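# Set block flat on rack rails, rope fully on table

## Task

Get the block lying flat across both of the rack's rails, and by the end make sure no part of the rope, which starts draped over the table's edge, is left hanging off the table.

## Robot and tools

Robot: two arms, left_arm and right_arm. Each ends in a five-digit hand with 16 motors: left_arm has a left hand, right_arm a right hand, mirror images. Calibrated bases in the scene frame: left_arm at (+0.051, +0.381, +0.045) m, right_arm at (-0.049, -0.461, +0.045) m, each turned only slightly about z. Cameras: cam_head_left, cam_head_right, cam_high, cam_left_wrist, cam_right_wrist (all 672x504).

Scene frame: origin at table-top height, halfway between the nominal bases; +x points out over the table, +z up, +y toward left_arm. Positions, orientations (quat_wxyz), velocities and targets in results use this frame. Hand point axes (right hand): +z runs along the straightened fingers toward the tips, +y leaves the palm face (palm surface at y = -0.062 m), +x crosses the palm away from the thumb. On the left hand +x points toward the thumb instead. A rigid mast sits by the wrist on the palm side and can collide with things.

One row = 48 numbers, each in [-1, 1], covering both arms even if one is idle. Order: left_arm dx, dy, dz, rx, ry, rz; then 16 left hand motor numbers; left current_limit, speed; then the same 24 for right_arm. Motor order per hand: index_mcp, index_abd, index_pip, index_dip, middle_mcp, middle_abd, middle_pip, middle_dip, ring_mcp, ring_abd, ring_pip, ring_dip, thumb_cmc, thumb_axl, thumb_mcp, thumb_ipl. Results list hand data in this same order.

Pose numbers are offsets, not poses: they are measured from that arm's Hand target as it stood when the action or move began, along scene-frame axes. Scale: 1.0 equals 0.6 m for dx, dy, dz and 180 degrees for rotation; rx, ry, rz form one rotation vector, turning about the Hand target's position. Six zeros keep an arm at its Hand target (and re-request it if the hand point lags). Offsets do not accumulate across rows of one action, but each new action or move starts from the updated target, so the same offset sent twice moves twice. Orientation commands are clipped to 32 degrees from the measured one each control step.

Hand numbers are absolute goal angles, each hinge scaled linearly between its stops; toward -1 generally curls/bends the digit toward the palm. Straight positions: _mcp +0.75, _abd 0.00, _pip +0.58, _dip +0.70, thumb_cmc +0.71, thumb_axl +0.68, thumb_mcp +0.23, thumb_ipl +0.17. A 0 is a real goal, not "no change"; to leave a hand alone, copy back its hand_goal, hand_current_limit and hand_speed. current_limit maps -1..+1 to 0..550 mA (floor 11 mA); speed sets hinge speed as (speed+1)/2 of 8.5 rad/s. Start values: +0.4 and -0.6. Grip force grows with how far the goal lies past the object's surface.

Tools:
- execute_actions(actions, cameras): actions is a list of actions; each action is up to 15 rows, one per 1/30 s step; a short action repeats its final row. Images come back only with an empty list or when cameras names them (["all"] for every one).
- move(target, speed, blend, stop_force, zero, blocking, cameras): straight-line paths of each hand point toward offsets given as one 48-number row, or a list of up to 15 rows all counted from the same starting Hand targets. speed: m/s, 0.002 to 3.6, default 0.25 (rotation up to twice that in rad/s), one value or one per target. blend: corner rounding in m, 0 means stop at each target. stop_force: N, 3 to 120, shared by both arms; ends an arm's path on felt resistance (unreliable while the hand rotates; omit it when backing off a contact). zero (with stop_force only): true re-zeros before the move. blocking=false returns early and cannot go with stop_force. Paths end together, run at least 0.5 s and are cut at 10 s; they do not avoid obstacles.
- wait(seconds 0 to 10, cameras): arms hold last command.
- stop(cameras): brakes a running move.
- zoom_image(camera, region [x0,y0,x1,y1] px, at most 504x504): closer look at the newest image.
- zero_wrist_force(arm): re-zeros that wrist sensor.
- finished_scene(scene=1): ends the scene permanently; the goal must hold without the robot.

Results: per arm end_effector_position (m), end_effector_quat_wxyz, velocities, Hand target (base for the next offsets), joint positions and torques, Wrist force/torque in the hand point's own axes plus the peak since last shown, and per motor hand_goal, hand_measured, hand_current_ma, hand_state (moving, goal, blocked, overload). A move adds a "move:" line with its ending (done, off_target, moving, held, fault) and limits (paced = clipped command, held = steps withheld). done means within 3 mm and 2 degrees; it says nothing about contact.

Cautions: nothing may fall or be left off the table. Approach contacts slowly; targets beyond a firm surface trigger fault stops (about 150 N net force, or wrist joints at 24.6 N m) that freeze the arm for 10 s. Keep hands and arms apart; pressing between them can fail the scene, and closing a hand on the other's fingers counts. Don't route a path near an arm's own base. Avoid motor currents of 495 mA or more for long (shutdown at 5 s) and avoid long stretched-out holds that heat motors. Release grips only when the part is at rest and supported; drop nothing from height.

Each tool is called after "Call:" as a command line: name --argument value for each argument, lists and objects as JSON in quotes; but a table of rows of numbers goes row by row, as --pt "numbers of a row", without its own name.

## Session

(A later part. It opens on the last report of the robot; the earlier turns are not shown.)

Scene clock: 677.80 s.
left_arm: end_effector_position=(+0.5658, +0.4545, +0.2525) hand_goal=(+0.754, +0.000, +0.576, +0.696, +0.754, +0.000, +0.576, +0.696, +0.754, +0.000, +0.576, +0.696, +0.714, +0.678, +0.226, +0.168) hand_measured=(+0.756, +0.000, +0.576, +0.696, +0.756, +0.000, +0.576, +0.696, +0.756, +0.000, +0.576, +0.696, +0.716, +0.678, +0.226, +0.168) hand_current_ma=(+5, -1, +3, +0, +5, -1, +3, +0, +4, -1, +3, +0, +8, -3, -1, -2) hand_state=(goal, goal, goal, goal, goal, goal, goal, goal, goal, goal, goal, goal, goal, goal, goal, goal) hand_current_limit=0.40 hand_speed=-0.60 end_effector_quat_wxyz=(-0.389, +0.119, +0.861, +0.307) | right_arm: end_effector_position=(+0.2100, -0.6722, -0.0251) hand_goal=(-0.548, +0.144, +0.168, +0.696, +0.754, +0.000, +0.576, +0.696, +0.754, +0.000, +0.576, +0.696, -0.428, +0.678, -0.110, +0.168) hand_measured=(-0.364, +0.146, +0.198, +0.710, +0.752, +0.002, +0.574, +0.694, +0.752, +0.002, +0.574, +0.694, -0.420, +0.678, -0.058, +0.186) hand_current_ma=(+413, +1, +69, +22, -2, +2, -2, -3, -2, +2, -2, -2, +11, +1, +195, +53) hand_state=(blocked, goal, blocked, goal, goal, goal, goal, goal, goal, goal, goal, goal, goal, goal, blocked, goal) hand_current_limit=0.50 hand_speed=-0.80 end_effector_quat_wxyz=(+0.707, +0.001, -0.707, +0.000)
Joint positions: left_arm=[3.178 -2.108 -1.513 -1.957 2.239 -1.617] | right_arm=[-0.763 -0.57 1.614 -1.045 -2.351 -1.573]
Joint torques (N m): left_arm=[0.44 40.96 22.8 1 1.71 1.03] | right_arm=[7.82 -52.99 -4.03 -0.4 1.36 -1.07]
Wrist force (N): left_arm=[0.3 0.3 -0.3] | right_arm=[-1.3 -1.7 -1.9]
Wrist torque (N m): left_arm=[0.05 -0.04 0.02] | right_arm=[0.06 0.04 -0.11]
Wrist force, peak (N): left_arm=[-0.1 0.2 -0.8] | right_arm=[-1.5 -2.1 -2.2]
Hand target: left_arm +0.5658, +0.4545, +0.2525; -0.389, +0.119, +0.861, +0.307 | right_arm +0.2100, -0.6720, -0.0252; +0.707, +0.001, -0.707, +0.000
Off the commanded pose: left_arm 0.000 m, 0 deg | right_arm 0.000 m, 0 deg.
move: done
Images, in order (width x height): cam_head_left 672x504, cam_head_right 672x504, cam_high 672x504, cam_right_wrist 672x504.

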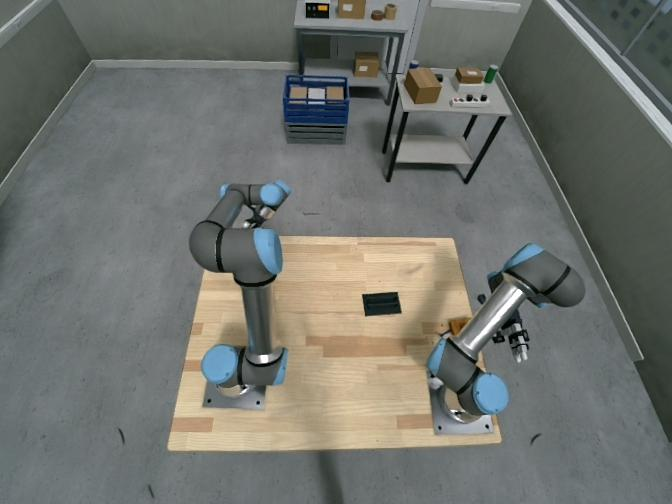

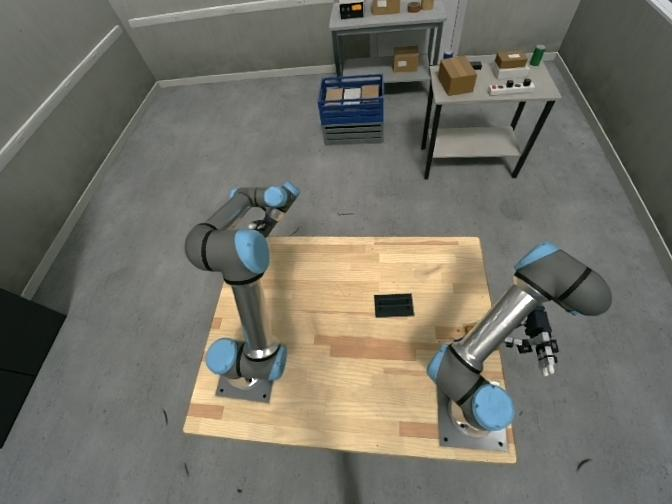

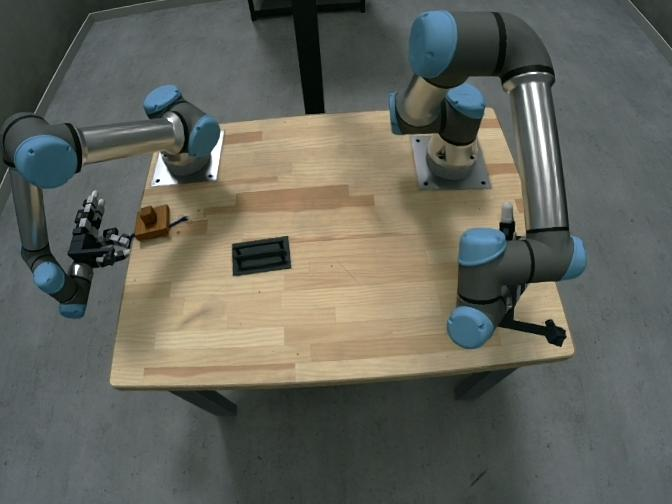

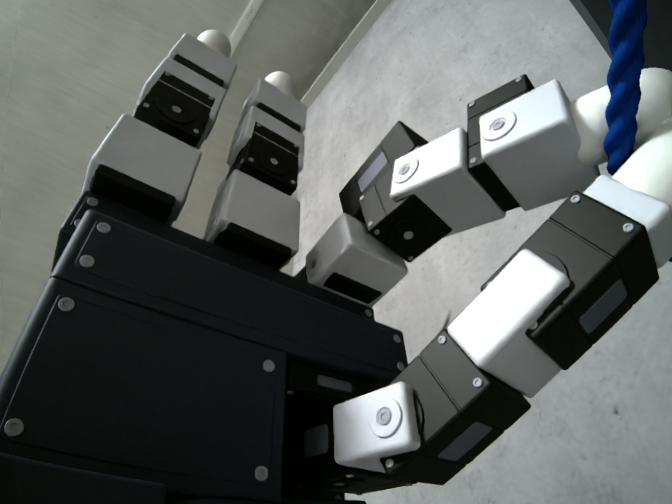

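Call:
move --target '[-0.193,-0.674,0.079,-0.1847,-0.2762,0.1249, 0.137,-0.1,-0.226,0.696,0.137,0.1,-0.226,0.696,-0.068,0,-0.299,0.261,-0.657,0.678,0.169,0.168,0.4,-0.6, 0.058,0.0167,0.028,0,0,0, -0.548,0.143,0.168,0.696,0.754,0,0.576,0.696,0.754,0,0.576,0.696,-0.429,0.678,-0.11,0.168,0.5,-0.8]' --speed 0.25 --cameras '["all"]'

Call:
zoom_image --camera "cam_high" --region '[60, 160, 220, 280]'

Scene clock: 789.87 s.
left_arm: end_effector_position=(+0.4500, +0.0503, +0.2999) hand_goal=(+0.138, -0.100, -0.226, +0.696, +0.138, +0.100, -0.226, +0.696, -0.068, +0.000, -0.298, +0.262, -0.656, +0.678, +0.170, +0.168) hand_measured=(+0.154, -0.100, -0.220, +0.696, +0.154, +0.096, -0.220, +0.696, -0.052, +0.000, -0.292, +0.264, -0.658, +0.678, +0.168, +0.168) hand_current_ma=(+77, +1, +25, +0, +79, -11, +28, +0, +75, -1, +22, +11, -8, -3, -11, -2) hand_state=(goal, goal, goal, goal, goal, goal, goal, goal, goal, goal, goal, goal, goal, goal, goal, goal) hand_current_limit=0.40 hand_speed=-0.60 end_effector_quat_wxyz=(+0.000, -0.079, +0.997, +0.000) | right_arm: end_effector_position=(+0.2448, -0.6619, -0.0084) hand_goal=(-0.548, +0.144, +0.168, +0.696, +0.754, +0.000, +0.576, +0.696, +0.754, +0.000, +0.576, +0.696, -0.428, +0.678, -0.110, +0.168) hand_measured=(-0.364, +0.146, +0.198, +0.710, +0.752, +0.002, +0.574, +0.694, +0.752, +0.002, +0.574, +0.694, -0.420, +0.678, -0.058, +0.186) hand_current_ma=(+413, +1, +69, +22, -2, +2, -2, -3, -2, +2, -2, -2, +12, +1, +195, +53) hand_state=(blocked, goal, blocked, goal, goal, goal, goal, goal, goal, goal, goal, goal, goal, goal, blocked, goal) hand_current_limit=0.50 hand_speed=-0.80 end_effector_quat_wxyz=(+0.707, +0.001, -0.707, +0.000)
Joint positions: left_arm=[2.648 -1.815 -1.558 -1.34 1.571 -2.262] | right_arm=[-0.708 -0.571 1.536 -0.966 -2.296 -1.572]
Joint torques (N m): left_arm=[-5.84 18.9 30.41 3.55 0.22 -1.03] | right_arm=[-8.69 -41.92 -3.46 -0.05 -1.41 2.01]
Wrist force (N): left_arm=[-0.9 0.2 -0.6] | right_arm=[-1.5 -2.0 -1.8]
Wrist torque (N m): left_arm=[0.42 0.26 -0.27] | right_arm=[0.01 0.03 -0.10]
Wrist force, peak (N): left_arm=[0.2 -0.9 -1.4] | right_arm=[-1.3 -2.1 -2.1]
Hand target: left_arm +0.4500, +0.0501, +0.2999; +0.000, -0.079, +0.997, +0.000 | right_arm +0.2448, -0.6620, -0.0084; +0.707, +0.001, -0.707, +0.000
Off the commanded pose: left_arm 0.000 m, 0 deg | right_arm 0.000 m, 0 deg.
move: done

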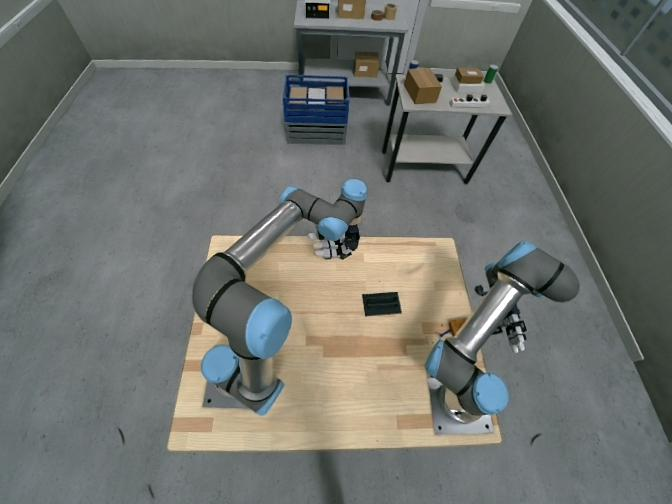

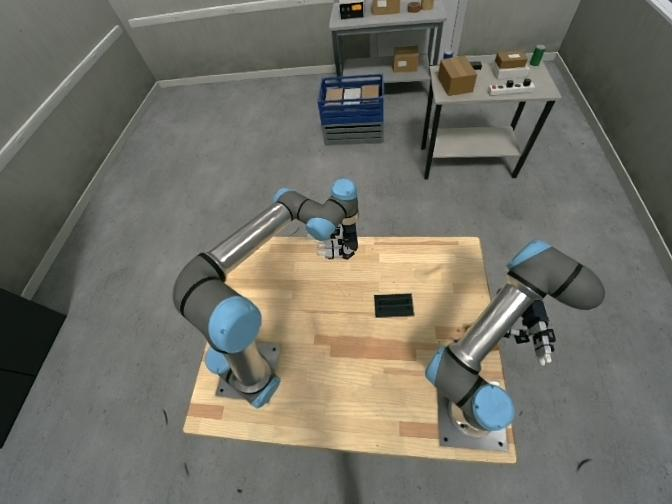

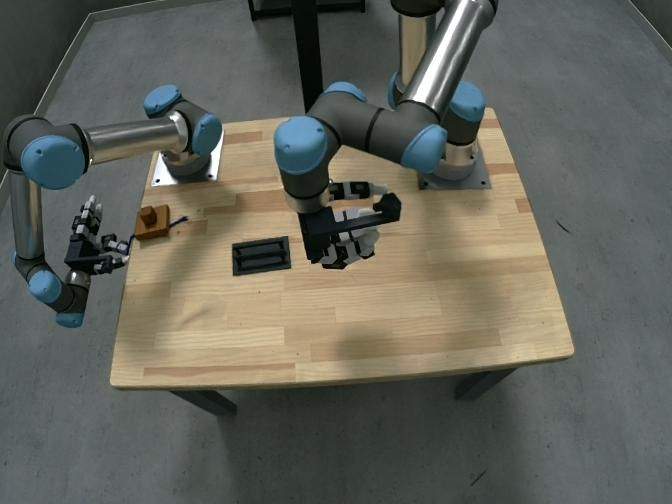

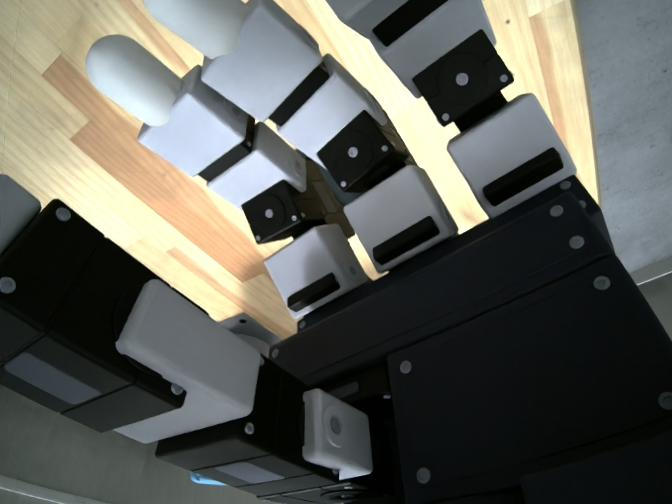

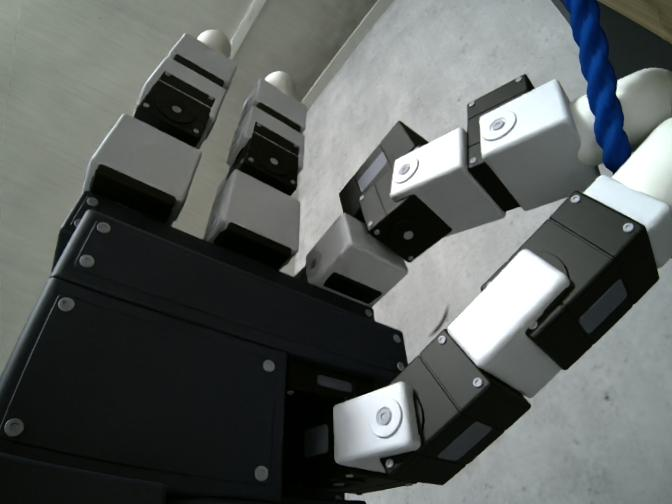

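Scaled by 3.150 from the camera's 672x504 image, which has a finer 960x720 frame.

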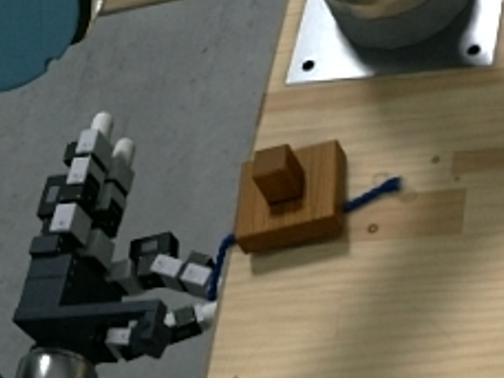

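Call:
move --pt "-0.2167 -0.4168 -0.05 -0.3842 -0.0607 0 0.137 -0.1 -0.226 0.696 0.137 0.1 -0.226 0.696 -0.068 0 -0.299 0.261 -0.657 0.678 0.169 0.168 0.4 -0.6 0 0 0 0 0 0 -0.548 0.143 0.168 0.696 0.754 0 0.576 0.696 0.754 0 0.576 0.696 -0.429 0.678 -0.11 0.168 0.5 -0.8" --pt "-0.4125 -0.7793 -0.2832 -0.3842 -0.0607 0 0.754 -0.1 0.576 0.696 0.754 0.1 0.576 0.696 -0.068 0 -0.299 0.261 -0.657 0.678 0.169 0.168 0.4 -0.6 0 0 0 0 0 0 -0.548 0.143 0.168 0.696 0.754 0 0.576 0.696 0.754 0 0.576 0.696 -0.429 0.678 -0.11 0.168 0.5 -0.8" --speed 0.25 --blend '[0.04,0]' --cameras '["all"]'

Call:
zoom_image --camera "cam_high" --region '[100, 150, 300, 300]'

Call:
zoom_image --camera "cam_head_left" --region '[400, 250, 540, 370]'

Scene clock: 846.33 s.
left_arm: end_effector_position=(+0.2025, -0.4174, +0.1300) hand_goal=(+0.754, -0.100, +0.576, +0.696, +0.754, +0.100, +0.576, +0.696, -0.068, +0.000, -0.298, +0.262, -0.656, +0.678, +0.170, +0.168) hand_measured=(+0.734, -0.094, +0.570, +0.696, +0.732, +0.092, +0.568, +0.696, -0.066, +0.000, -0.292, +0.264, -0.658, +0.678, +0.168, +0.168) hand_current_ma=(-100, +23, -28, +0, -103, -27, -36, +0, +7, -1, +22, +11, -5, -3, -11, -2) hand_state=(blocked, goal, goal, goal, blocked, goal, goal, goal, goal, goal, goal, goal, goal, goal, goal, goal) hand_current_limit=0.40 hand_speed=-0.60 end_effector_quat_wxyz=(+0.045, -0.065, +0.817, -0.572) | right_arm: end_effector_position=(+0.2448, -0.6620, -0.0084) hand_goal=(-0.548, +0.144, +0.168, +0.696, +0.754, +0.000, +0.576, +0.696, +0.754, +0.000, +0.576, +0.696, -0.428, +0.678, -0.110, +0.168) hand_measured=(-0.364, +0.146, +0.198, +0.710, +0.752, +0.002, +0.574, +0.694, +0.752, +0.002, +0.574, +0.694, -0.420, +0.678, -0.058, +0.186) hand_current_ma=(+413, +1, +69, +22, -2, +2, -2, -3, -2, +2, -2, -2, +12, +1, +195, +53) hand_state=(blocked, goal, blocked, goal, goal, goal, goal, goal, goal, goal, goal, goal, goal, goal, blocked, goal) hand_current_limit=0.50 hand_speed=-0.80 end_effector_quat_wxyz=(+0.707, +0.001, -0.707, +0.000)
Joint positions: left_arm=[2.058 -2.417 -1.571 0.482 1.298 -3.04] | right_arm=[-0.708 -0.571 1.536 -0.966 -2.296 -1.572]
Joint torques (N m): left_arm=[-8.1 33.71 24.16 3.35 0.87 -1.1] | right_arm=[-9.24 -59.78 -2.96 -0.07 -1.5 -1.64]
Wrist force (N): left_arm=[0.2 -0.7 0.1] | right_arm=[-1.5 -2.0 -1.9]
Wrist torque (N m): left_arm=[-0.05 0.01 -0.23] | right_arm=[0.02 0.05 -0.11]
Wrist force, peak (N): left_arm=[1.4 -0.2 1.9] | right_arm=[-1.7 -2.2 -1.8]
Hand target: left_arm +0.2025, -0.4174, +0.1300; +0.045, -0.065, +0.817, -0.572 | right_arm +0.2448, -0.6620, -0.0084; +0.707, +0.001, -0.707, +0.000
Off the commanded pose: left_arm 0.000 m, 0 deg | right_arm 0.000 m, 0 deg.
move: done

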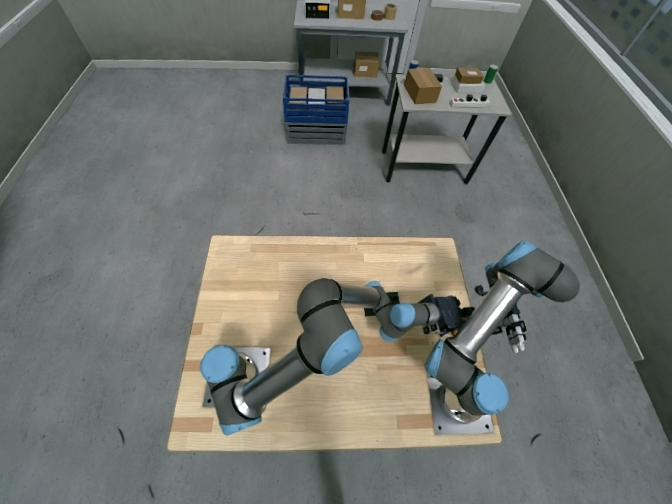

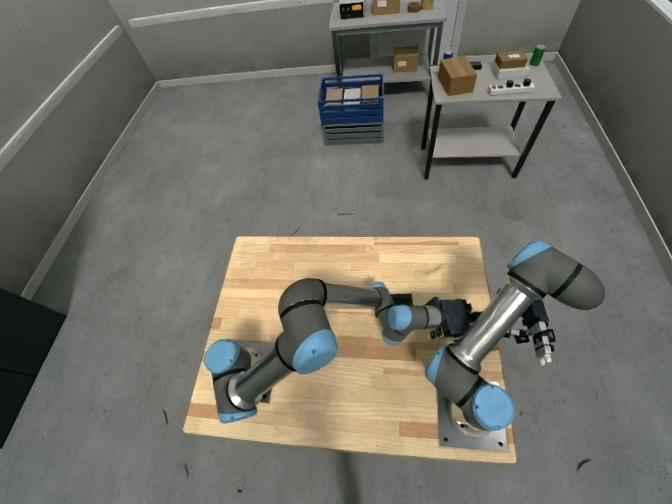

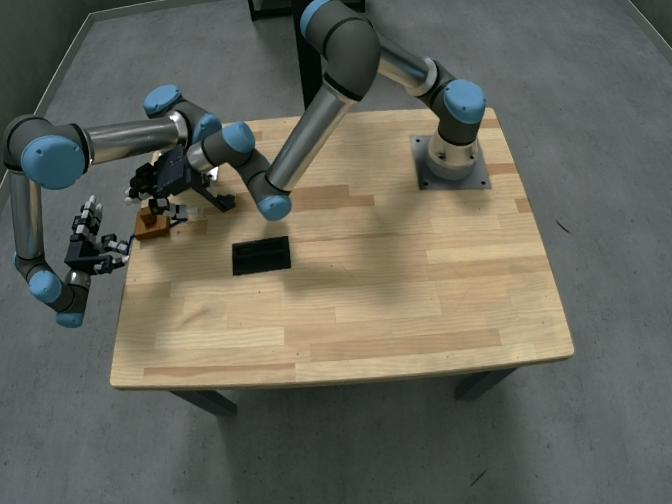

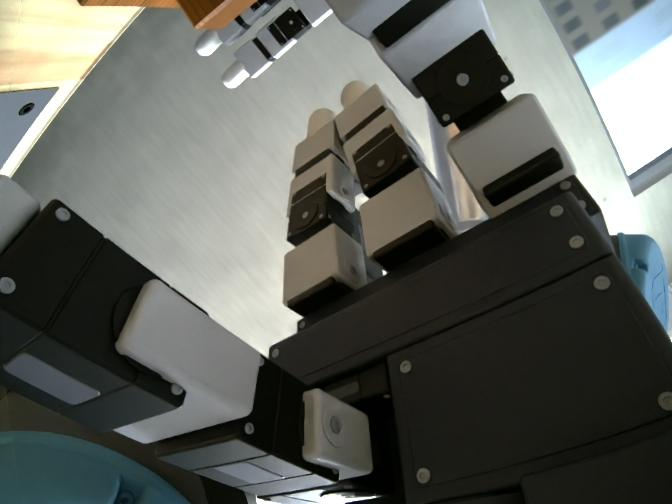

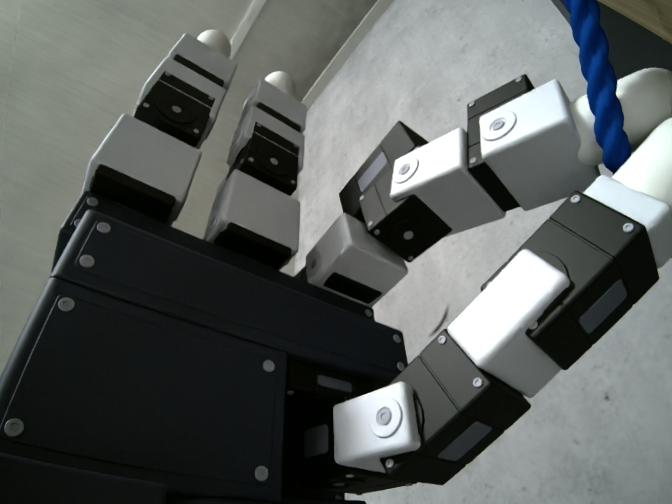

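Scaled by 2.520 from the camera's 672x504 image, which has a finer 960x720 frame.

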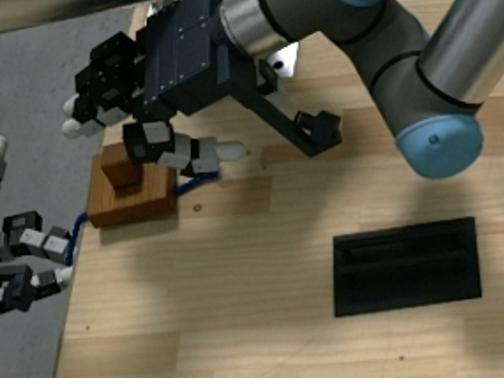

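Scaled by 3.600 from the camera's 672x504 image, which has a finer 960x720 frame.

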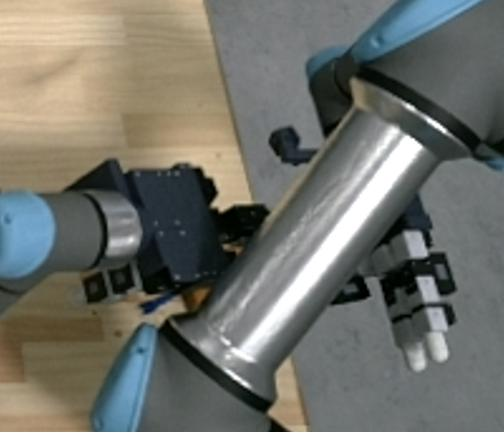

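Call:
move --target '[0,0,-0.0633,0,0,0, 0.754,-0.1,0.576,0.696,0.754,0.1,0.576,0.696,-0.068,0,-0.299,0.261,-0.657,0.678,0.169,0.168,0.4,-0.6, 0,0,0,0,0,0, -0.548,0.143,0.168,0.696,0.754,0,0.576,0.696,0.754,0,0.576,0.696,-0.429,0.678,-0.11,0.168,0.5,-0.8]' --speed 0.1 --stop_force 5 --cameras '["cam_high","cam_head_left"]'

Call:
zoom_image --camera "cam_high" --region '[110, 170, 230, 260]'

Call:
zoom_image --camera "cam_head_left" --region '[420, 280, 520, 370]'

Scene clock: 857.03 s.
left_arm: end_effector_position=(+0.2025, -0.4174, +0.0920) hand_goal=(+0.754, -0.100, +0.576, +0.696, +0.754, +0.100, +0.576, +0.696, -0.068, +0.000, -0.298, +0.262, -0.656, +0.678, +0.170, +0.168) hand_measured=(+0.734, -0.094, +0.570, +0.696, +0.732, +0.092, +0.568, +0.696, -0.066, +0.000, -0.292, +0.264, -0.658, +0.678, +0.168, +0.168) hand_current_ma=(-99, +23, -27, +0, -102, -27, -34, +0, +7, -1, +22, +11, -5, -3, -11, -2) hand_state=(blocked, goal, goal, goal, blocked, goal, goal, goal, goal, goal, goal, goal, goal, goal, goal, goal) hand_current_limit=0.40 hand_speed=-0.60 end_effector_quat_wxyz=(+0.045, -0.065, +0.817, -0.572) | right_arm: end_effector_position=(+0.2448, -0.6620, -0.0084) hand_goal=(-0.548, +0.144, +0.168, +0.696, +0.754, +0.000, +0.576, +0.696, +0.754, +0.000, +0.576, +0.696, -0.428, +0.678, -0.110, +0.168) hand_measured=(-0.364, +0.146, +0.198, +0.710, +0.752, +0.002, +0.574, +0.694, +0.752, +0.002, +0.574, +0.694, -0.420, +0.678, -0.058, +0.186) hand_current_ma=(+413, +1, +69, +22, -2, +2, -2, -3, -2, +2, -2, -2, +12, +1, +195, +53) hand_state=(blocked, goal, blocked, goal, goal, goal, goal, goal, goal, goal, goal, goal, goal, goal, blocked, goal) hand_current_limit=0.50 hand_speed=-0.80 end_effector_quat_wxyz=(+0.707, +0.001, -0.707, +0.000)
Joint positions: left_arm=[2.058 -2.485 -1.564 0.544 1.298 -3.04] | right_arm=[-0.708 -0.571 1.536 -0.966 -2.296 -1.572]
Joint torques (N m): left_arm=[-5.11 58.76 4.06 3.76 0.39 0.47] | right_arm=[-8.87 -58.59 -2.66 0.02 -1.79 -1.38]
Wrist force (N): left_arm=[0.2 -0.8 0.0] | right_arm=[-1.6 -1.9 -1.7]
Wrist torque (N m): left_arm=[-0.07 0.02 -0.24] | right_arm=[0.02 0.05 -0.11]
Wrist force, peak (N): left_arm=[0.0 -1.5 -0.4] | right_arm=[-1.7 -2.2 -2.0]
Hand target: left_arm +0.2025, -0.4174, +0.0920; +0.045, -0.065, +0.817, -0.572 | right_arm +0.2448, -0.6620, -0.0084; +0.707, +0.001, -0.707, +0.000
Off the commanded pose: left_arm 0.000 m, 0 deg | right_arm 0.000 m, 0 deg.
move: done
Images, in order (width x height): cam_head_left 672x504, cam_high 672x504.

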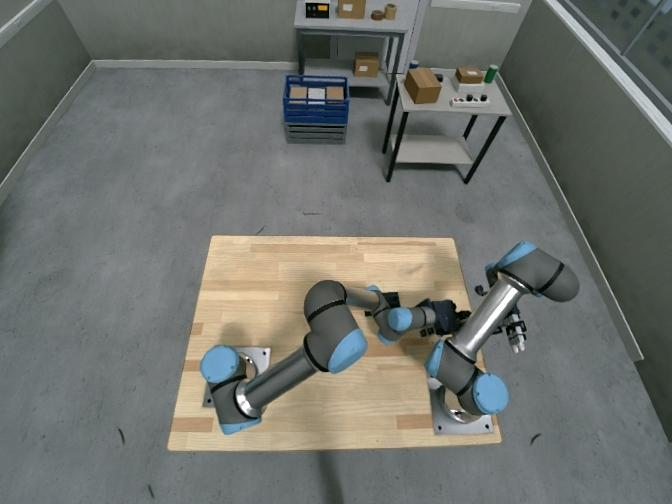

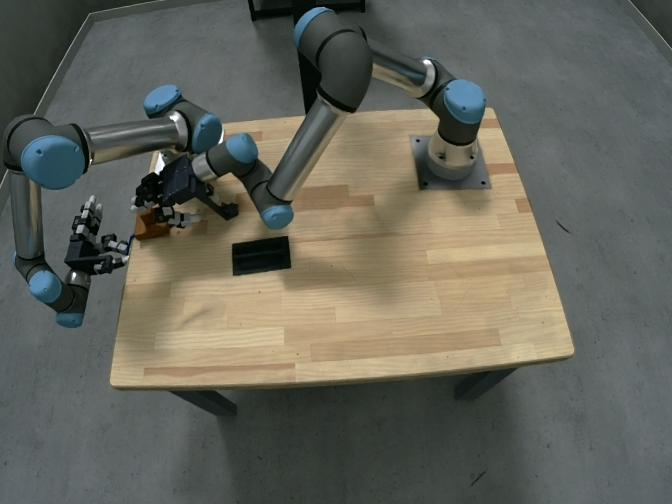

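Scaled by 4.200 from the camera's 672x504 image, which has a finer 960x720 frame.

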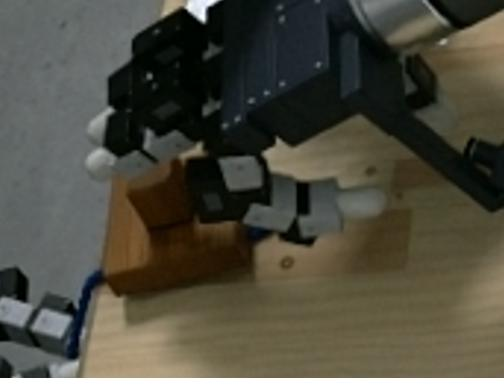

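Scaled by 5.040 from the camera's 672x504 image, which has a finer 960x720 frame.

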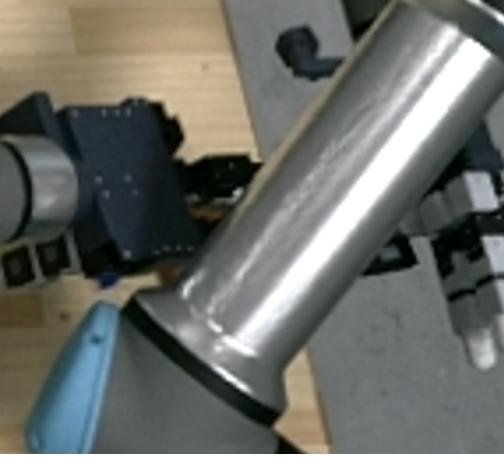

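Call:
move --target '[0.0413,-0.262,0,0,0,0, 0.754,-0.1,0.576,0.696,0.754,0.1,0.576,0.696,-0.068,0,-0.299,0.261,-0.657,0.678,0.169,0.168,0.4,-0.6, 0,0,0,0,0,0, -0.548,0.143,0.168,0.696,0.754,0,0.576,0.696,0.754,0,0.576,0.696,-0.429,0.678,-0.11,0.168,0.5,-0.8]' --speed 0.1 --stop_force 5 --cameras '["cam_high","cam_head_left","cam_head_right","cam_left_wrist"]'

Call:
zoom_image --camera "cam_high" --region '[90, 160, 210, 260]'

Call:
zoom_image --camera "cam_head_left" --region '[420, 280, 520, 370]'

Scene clock: 874.73 s.
left_arm: end_effector_position=(+0.2273, -0.5746, +0.0920) hand_goal=(+0.754, -0.100, +0.576, +0.696, +0.754, +0.100, +0.576, +0.696, -0.068, +0.000, -0.298, +0.262, -0.656, +0.678, +0.170, +0.168) hand_measured=(+0.734, -0.094, +0.570, +0.696, +0.732, +0.092, +0.568, +0.696, -0.066, +0.000, -0.292, +0.264, -0.658, +0.678, +0.168, +0.168) hand_current_ma=(-98, +23, -26, +0, -102, -27, -34, +0, +5, -1, +22, +11, -5, -3, -11, -2) hand_state=(blocked, goal, goal, goal, blocked, goal, goal, goal, goal, goal, goal, goal, goal, goal, goal, goal) hand_current_limit=0.40 hand_speed=-0.60 end_effector_quat_wxyz=(+0.045, -0.065, +0.817, -0.572) | right_arm: end_effector_position=(+0.2448, -0.6620, -0.0084) hand_goal=(-0.548, +0.144, +0.168, +0.696, +0.754, +0.000, +0.576, +0.696, +0.754, +0.000, +0.576, +0.696, -0.428, +0.678, -0.110, +0.168) hand_measured=(-0.364, +0.146, +0.198, +0.710, +0.752, +0.002, +0.574, +0.694, +0.752, +0.002, +0.574, +0.694, -0.420, +0.678, -0.058, +0.186) hand_current_ma=(+413, +1, +69, +22, -2, +2, -2, -3, -2, +2, -2, -2, +12, +1, +195, +53) hand_state=(blocked, goal, blocked, goal, goal, goal, goal, goal, goal, goal, goal, goal, goal, goal, blocked, goal) hand_current_limit=0.50 hand_speed=-0.80 end_effector_quat_wxyz=(+0.707, +0.001, -0.707, +0.000)
Joint positions: left_arm=[1.999 -2.795 -0.865 0.16 1.354 -3.062] | right_arm=[-0.708 -0.571 1.536 -0.966 -2.296 -1.572]
Joint torques (N m): left_arm=[8.59 59.24 28.84 0.84 -0.98 1.44] | right_arm=[-9.27 -61.05 -2.47 -0.12 -1.66 -1.36]
Wrist force (N): left_arm=[0.2 -0.7 0.1] | right_arm=[-1.5 -1.9 -1.9]
Wrist torque (N m): left_arm=[-0.05 0.02 -0.12] | right_arm=[0.03 0.04 -0.10]
Wrist force, peak (N): left_arm=[-0.1 -1.2 1.1] | right_arm=[-1.7 -2.2 -2.0]
Hand target: left_arm +0.2273, -0.5746, +0.0920; +0.045, -0.065, +0.817, -0.572 | right_arm +0.2448, -0.6620, -0.0084; +0.707, +0.001, -0.707, +0.000
Off the commanded pose: left_arm 0.000 m, 0 deg | right_arm 0.000 m, 0 deg.
move: done
Images, in order (width x height): cam_head_left 672x504, cam_head_right 672x504, cam_high 672x504, cam_left_wrist 672x504.

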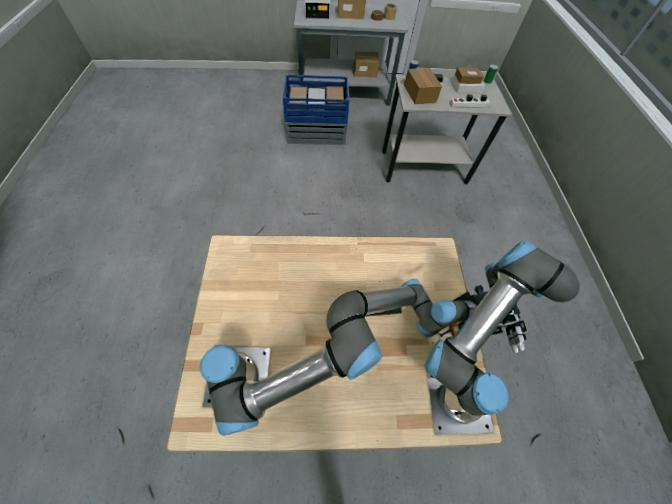

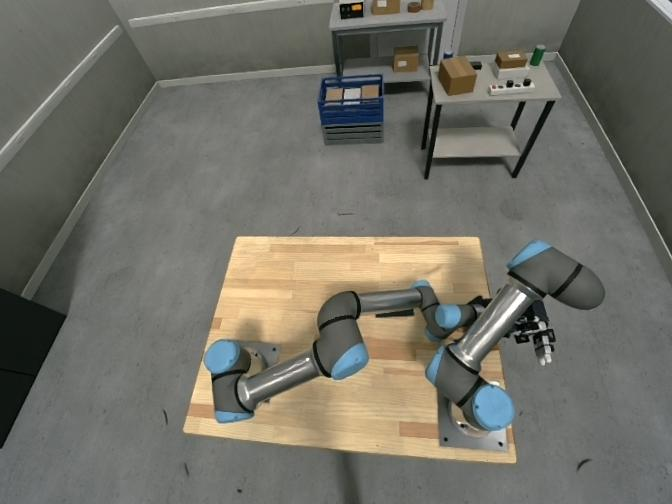

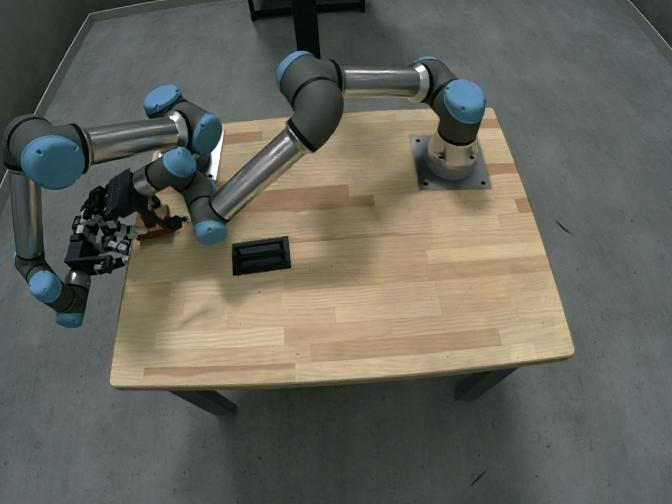

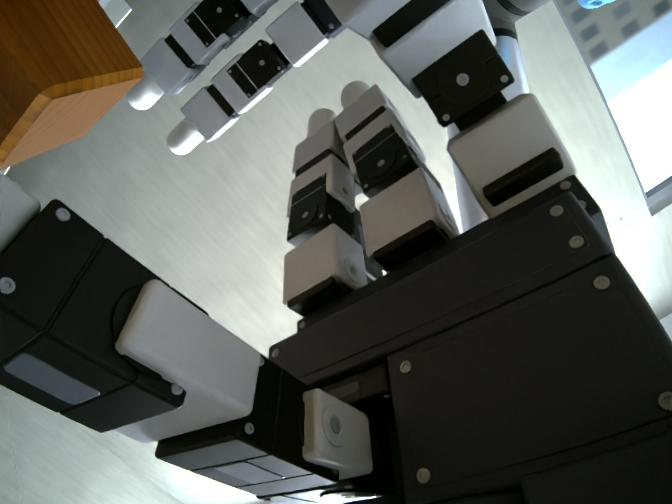

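Scaled by 4.200 from the camera's 672x504 image, which has a finer 960x720 frame.

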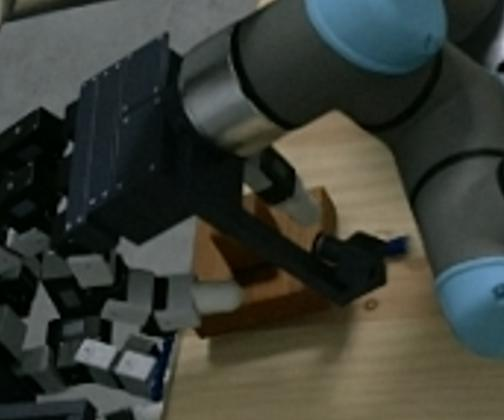

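Scaled by 5.040 from the camera's 672x504 image, which has a finer 960x720 frame.

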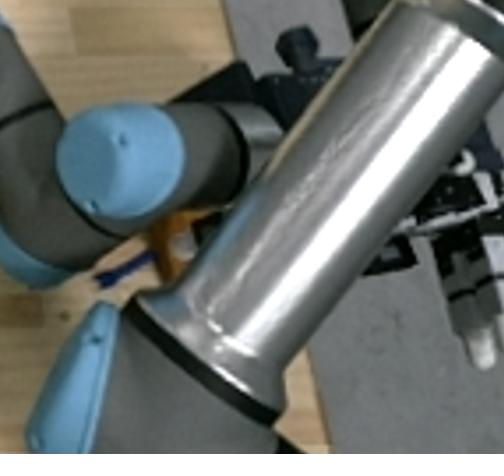

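Call:
move --pt "0 0 0 0 0 0 0.137 -0.1 -0.226 0.696 0.137 0.1 -0.226 0.696 -0.068 0 -0.299 0.261 -0.657 0.678 0.169 0.168 0.4 -0.6 0 0 0 0 0 0 -0.548 0.143 0.168 0.696 0.754 0 0.576 0.696 0.754 0 0.576 0.696 -0.429 0.678 -0.11 0.168 0.5 -0.8" --pt "0 0 0 0 0 0 -0.151 -0.1 0.0 0.696 -0.151 0.1 0.0 0.696 -0.068 0 -0.299 0.261 -0.657 0.678 -0.135 0.168 0.5 -0.75 0 0 0 0 0 0 -0.548 0.143 0.168 0.696 0.754 0 0.576 0.696 0.754 0 0.576 0.696 -0.429 0.678 -0.11 0.168 0.5 -0.8" --speed 0.1 --cameras '["cam_high","cam_head_left","cam_left_wrist"]'

Call:
zoom_image --camera "cam_high" --region '[90, 160, 210, 260]'

Call:
zoom_image --camera "cam_left_wrist" --region '[0, 0, 336, 252]'

Scene clock: 888.63 s.
left_arm: end_effector_position=(+0.2273, -0.5746, +0.0920) hand_goal=(-0.150, -0.100, +0.000, +0.696, -0.150, +0.100, +0.000, +0.696, -0.068, +0.000, -0.298, +0.262, -0.656, +0.678, -0.134, +0.168) hand_measured=(-0.062, -0.094, +0.012, +0.700, -0.094, +0.094, +0.010, +0.700, -0.066, +0.000, -0.292, +0.264, -0.658, +0.678, -0.006, +0.180) hand_current_ma=(+412, +21, +50, +15, +276, -20, +43, +13, +5, -1, +22, +11, -9, -3, +412, +77) hand_state=(blocked, goal, goal, goal, blocked, goal, goal, goal, goal, goal, goal, goal, goal, goal, blocked, goal) hand_current_limit=0.50 hand_speed=-0.75 end_effector_quat_wxyz=(+0.045, -0.065, +0.817, -0.572) | right_arm: end_effector_position=(+0.2448, -0.6620, -0.0084) hand_goal=(-0.548, +0.144, +0.168, +0.696, +0.754, +0.000, +0.576, +0.696, +0.754, +0.000, +0.576, +0.696, -0.428, +0.678, -0.110, +0.168) hand_measured=(-0.364, +0.146, +0.198, +0.710, +0.752, +0.002, +0.574, +0.694, +0.752, +0.002, +0.574, +0.694, -0.420, +0.678, -0.058, +0.186) hand_current_ma=(+413, +1, +69, +22, -2, +2, -2, -3, -2, +2, -2, -2, +12, +1, +195, +53) hand_state=(blocked, goal, blocked, goal, goal, goal, goal, goal, goal, goal, goal, goal, goal, goal, blocked, goal) hand_current_limit=0.50 hand_speed=-0.80 end_effector_quat_wxyz=(+0.707, +0.001, -0.707, +0.000)
Joint positions: left_arm=[1.999 -2.795 -0.865 0.16 1.354 -3.062] | right_arm=[-0.708 -0.571 1.536 -0.966 -2.296 -1.572]
Joint torques (N m): left_arm=[8.15 49.87 25.38 1.23 -0.91 1.41] | right_arm=[-8.42 -59.37 -2.1 -0.14 -1.65 -0.97]
Wrist force (N): left_arm=[-0.3 -4.1 0.4] | right_arm=[-1.6 -1.7 -1.7]
Wrist torque (N m): left_arm=[0.04 0.05 -0.16] | right_arm=[0.05 0.05 -0.11]
Wrist force, peak (N): left_arm=[-0.1 -4.3 0.5] | right_arm=[-1.7 -2.2 -2.1]
Hand target: left_arm +0.2273, -0.5746, +0.0920; +0.045, -0.065, +0.817, -0.572 | right_arm +0.2448, -0.6620, -0.0084; +0.707, +0.001, -0.707, +0.000
Off the commanded pose: left_arm 0.000 m, 0 deg | right_arm 0.000 m, 0 deg.
move: done
Images, in order (width x height): cam_head_left 672x504, cam_high 672x504, cam_left_wrist 672x504.

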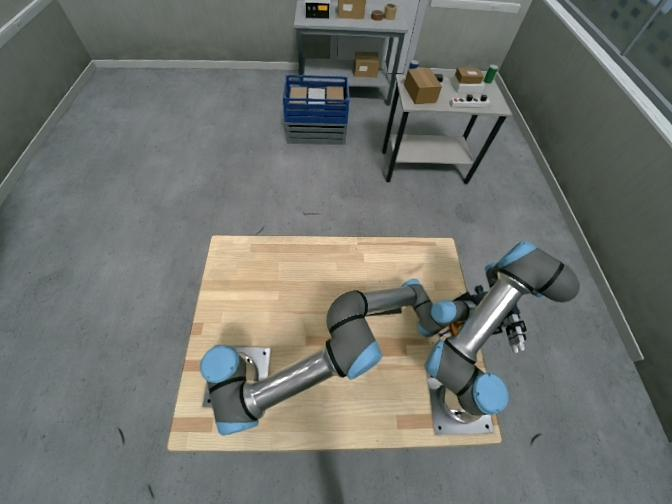

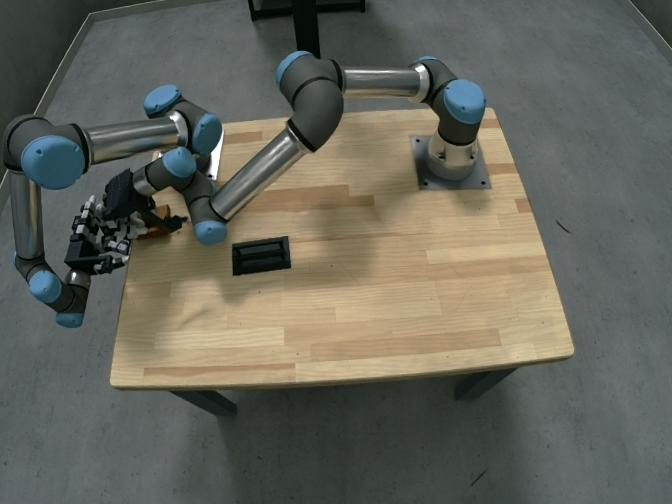

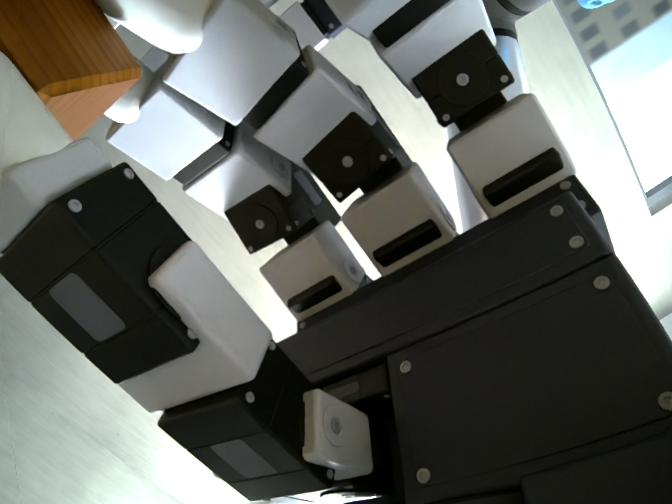

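Scaled by 4.200 from the camera's 672x504 image, which has a finer 960x720 frame.

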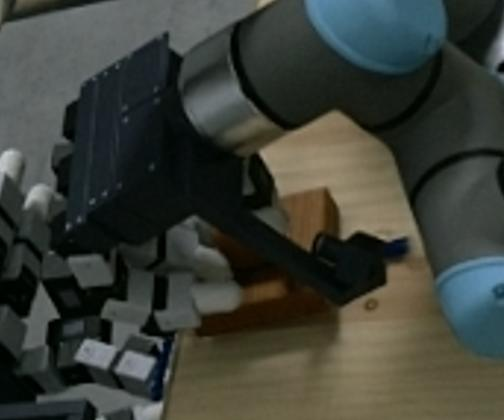

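Scaled by 1.500 from the camera's 672x504 image, which has a finer 960x720 frame.

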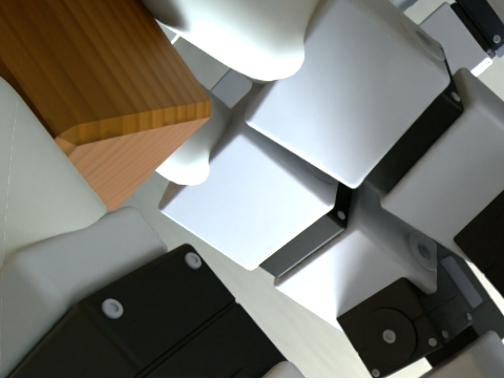

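Call:
move --target '[0,0,0.028,0,0,0, -0.2,-0.1,0.0,0.696,-0.2,0.1,0.0,0.696,-0.068,0,-0.299,0.261,-0.657,0.678,-0.17,0.168,0.75,-0.75, 0,0,0,0,0,0, -0.548,0.143,0.168,0.696,0.754,0,0.576,0.696,0.754,0,0.576,0.696,-0.429,0.678,-0.11,0.168,0.5,-0.8]' --speed 0.03 --cameras '["cam_high","cam_head_left","cam_left_wrist","cam_right_wrist"]'

Call:
zoom_image --camera "cam_high" --region '[90, 160, 210, 260]'

Call:
zoom_image --camera "cam_left_wrist" --region '[0, 0, 336, 252]'

Scene clock: 897.07 s.
left_arm: end_effector_position=(+0.2273, -0.5746, +0.1090) hand_goal=(-0.200, -0.100, +0.000, +0.696, -0.200, +0.100, +0.000, +0.696, -0.068, +0.000, -0.298, +0.262, -0.656, +0.678, -0.170, +0.168) hand_measured=(-0.082, -0.080, +0.034, +0.718, -0.168, +0.090, +0.020, +0.704, -0.066, +0.000, -0.292, +0.264, -0.668, +0.676, -0.032, +0.184) hand_current_ma=(+481, +79, +156, +97, +152, -41, +85, +35, +5, -1, +22, +11, -56, -7, +481, +103) hand_state=(blocked, blocked, blocked, blocked, blocked, goal, goal, goal, goal, goal, goal, goal, goal, goal, blocked, goal) hand_current_limit=0.75 hand_speed=-0.75 end_effector_quat_wxyz=(+0.045, -0.065, +0.817, -0.572) | right_arm: end_effector_position=(+0.2448, -0.6620, -0.0084) hand_goal=(-0.548, +0.144, +0.168, +0.696, +0.754, +0.000, +0.576, +0.696, +0.754, +0.000, +0.576, +0.696, -0.428, +0.678, -0.110, +0.168) hand_measured=(-0.364, +0.146, +0.198, +0.710, +0.752, +0.002, +0.574, +0.694, +0.752, +0.002, +0.574, +0.694, -0.420, +0.678, -0.058, +0.186) hand_current_ma=(+412, +1, +69, +22, -2, +2, -2, -3, -2, +2, -2, -2, +12, +1, +195, +53) hand_state=(blocked, goal, blocked, goal, goal, goal, goal, goal, goal, goal, goal, goal, goal, goal, blocked, goal) hand_current_limit=0.50 hand_speed=-0.80 end_effector_quat_wxyz=(+0.707, +0.001, -0.707, +0.000)
Joint positions: left_arm=[1.999 -2.77 -0.87 0.14 1.354 -3.062] | right_arm=[-0.708 -0.571 1.536 -0.966 -2.296 -1.572]
Joint torques (N m): left_arm=[4.04 46.97 13.95 4.23 -0.85 1.06] | right_arm=[-8.12 -59.74 -1.96 -0.13 -1.68 -1.21]
Wrist force (N): left_arm=[-0.2 0.9 0.8] | right_arm=[-1.5 -1.9 -1.8]
Wrist torque (N m): left_arm=[0.11 0.07 -0.15] | right_arm=[0.02 0.03 -0.09]
Wrist force, peak (N): left_arm=[-0.2 -4.4 0.4] | right_arm=[-1.5 -2.2 -2.1]
Hand target: left_arm +0.2273, -0.5746, +0.1088; +0.045, -0.065, +0.817, -0.572 | right_arm +0.2448, -0.6620, -0.0084; +0.707, +0.001, -0.707, +0.000
Off the commanded pose: left_arm 0.000 m, 0 deg | right_arm 0.000 m, 0 deg.
move: done
Images, in order (width x height): cam_head_left 672x504, cam_high 672x504, cam_left_wrist 672x504, cam_right_wrist 672x504.

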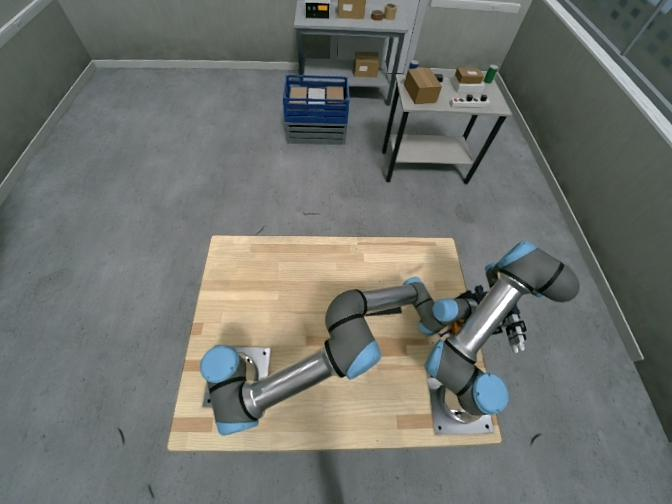

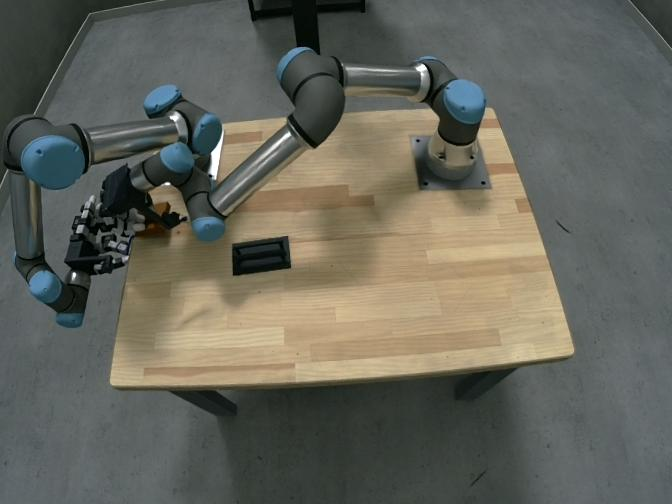

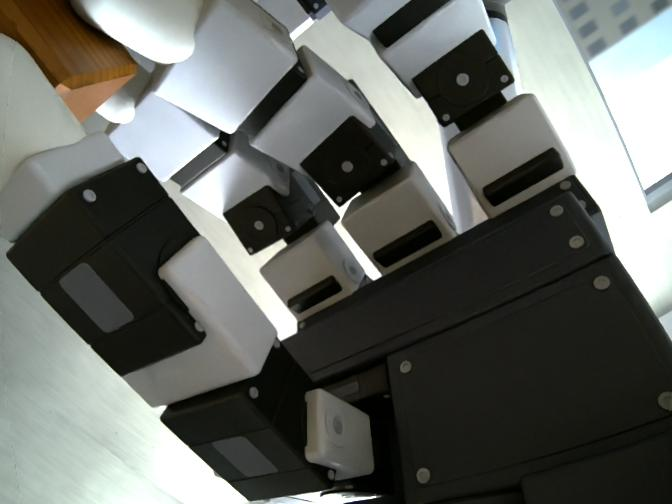

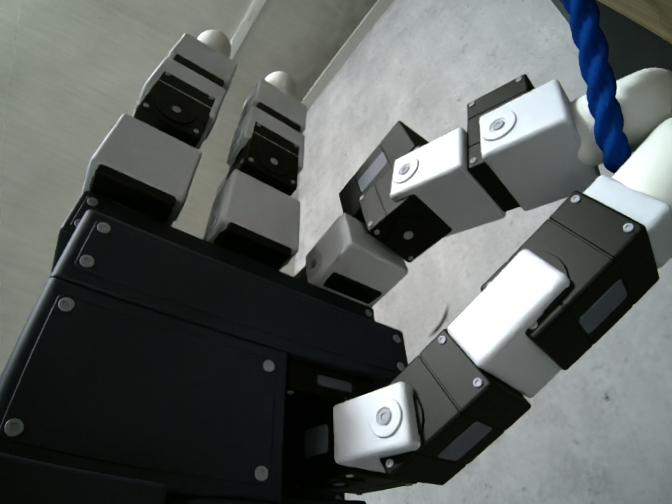

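Scaled by 4.200 from the camera's 672x504 image, which has a finer 960x720 frame.

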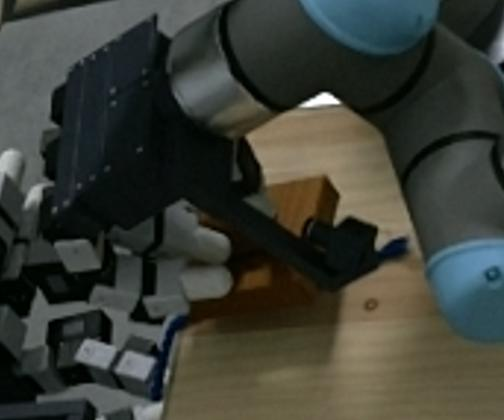

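Scaled by 1.500 from the camera's 672x504 image, which has a finer 960x720 frame.

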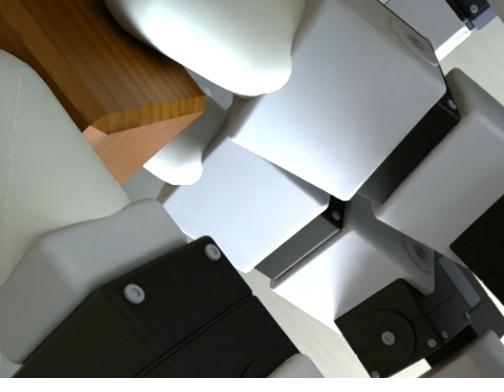

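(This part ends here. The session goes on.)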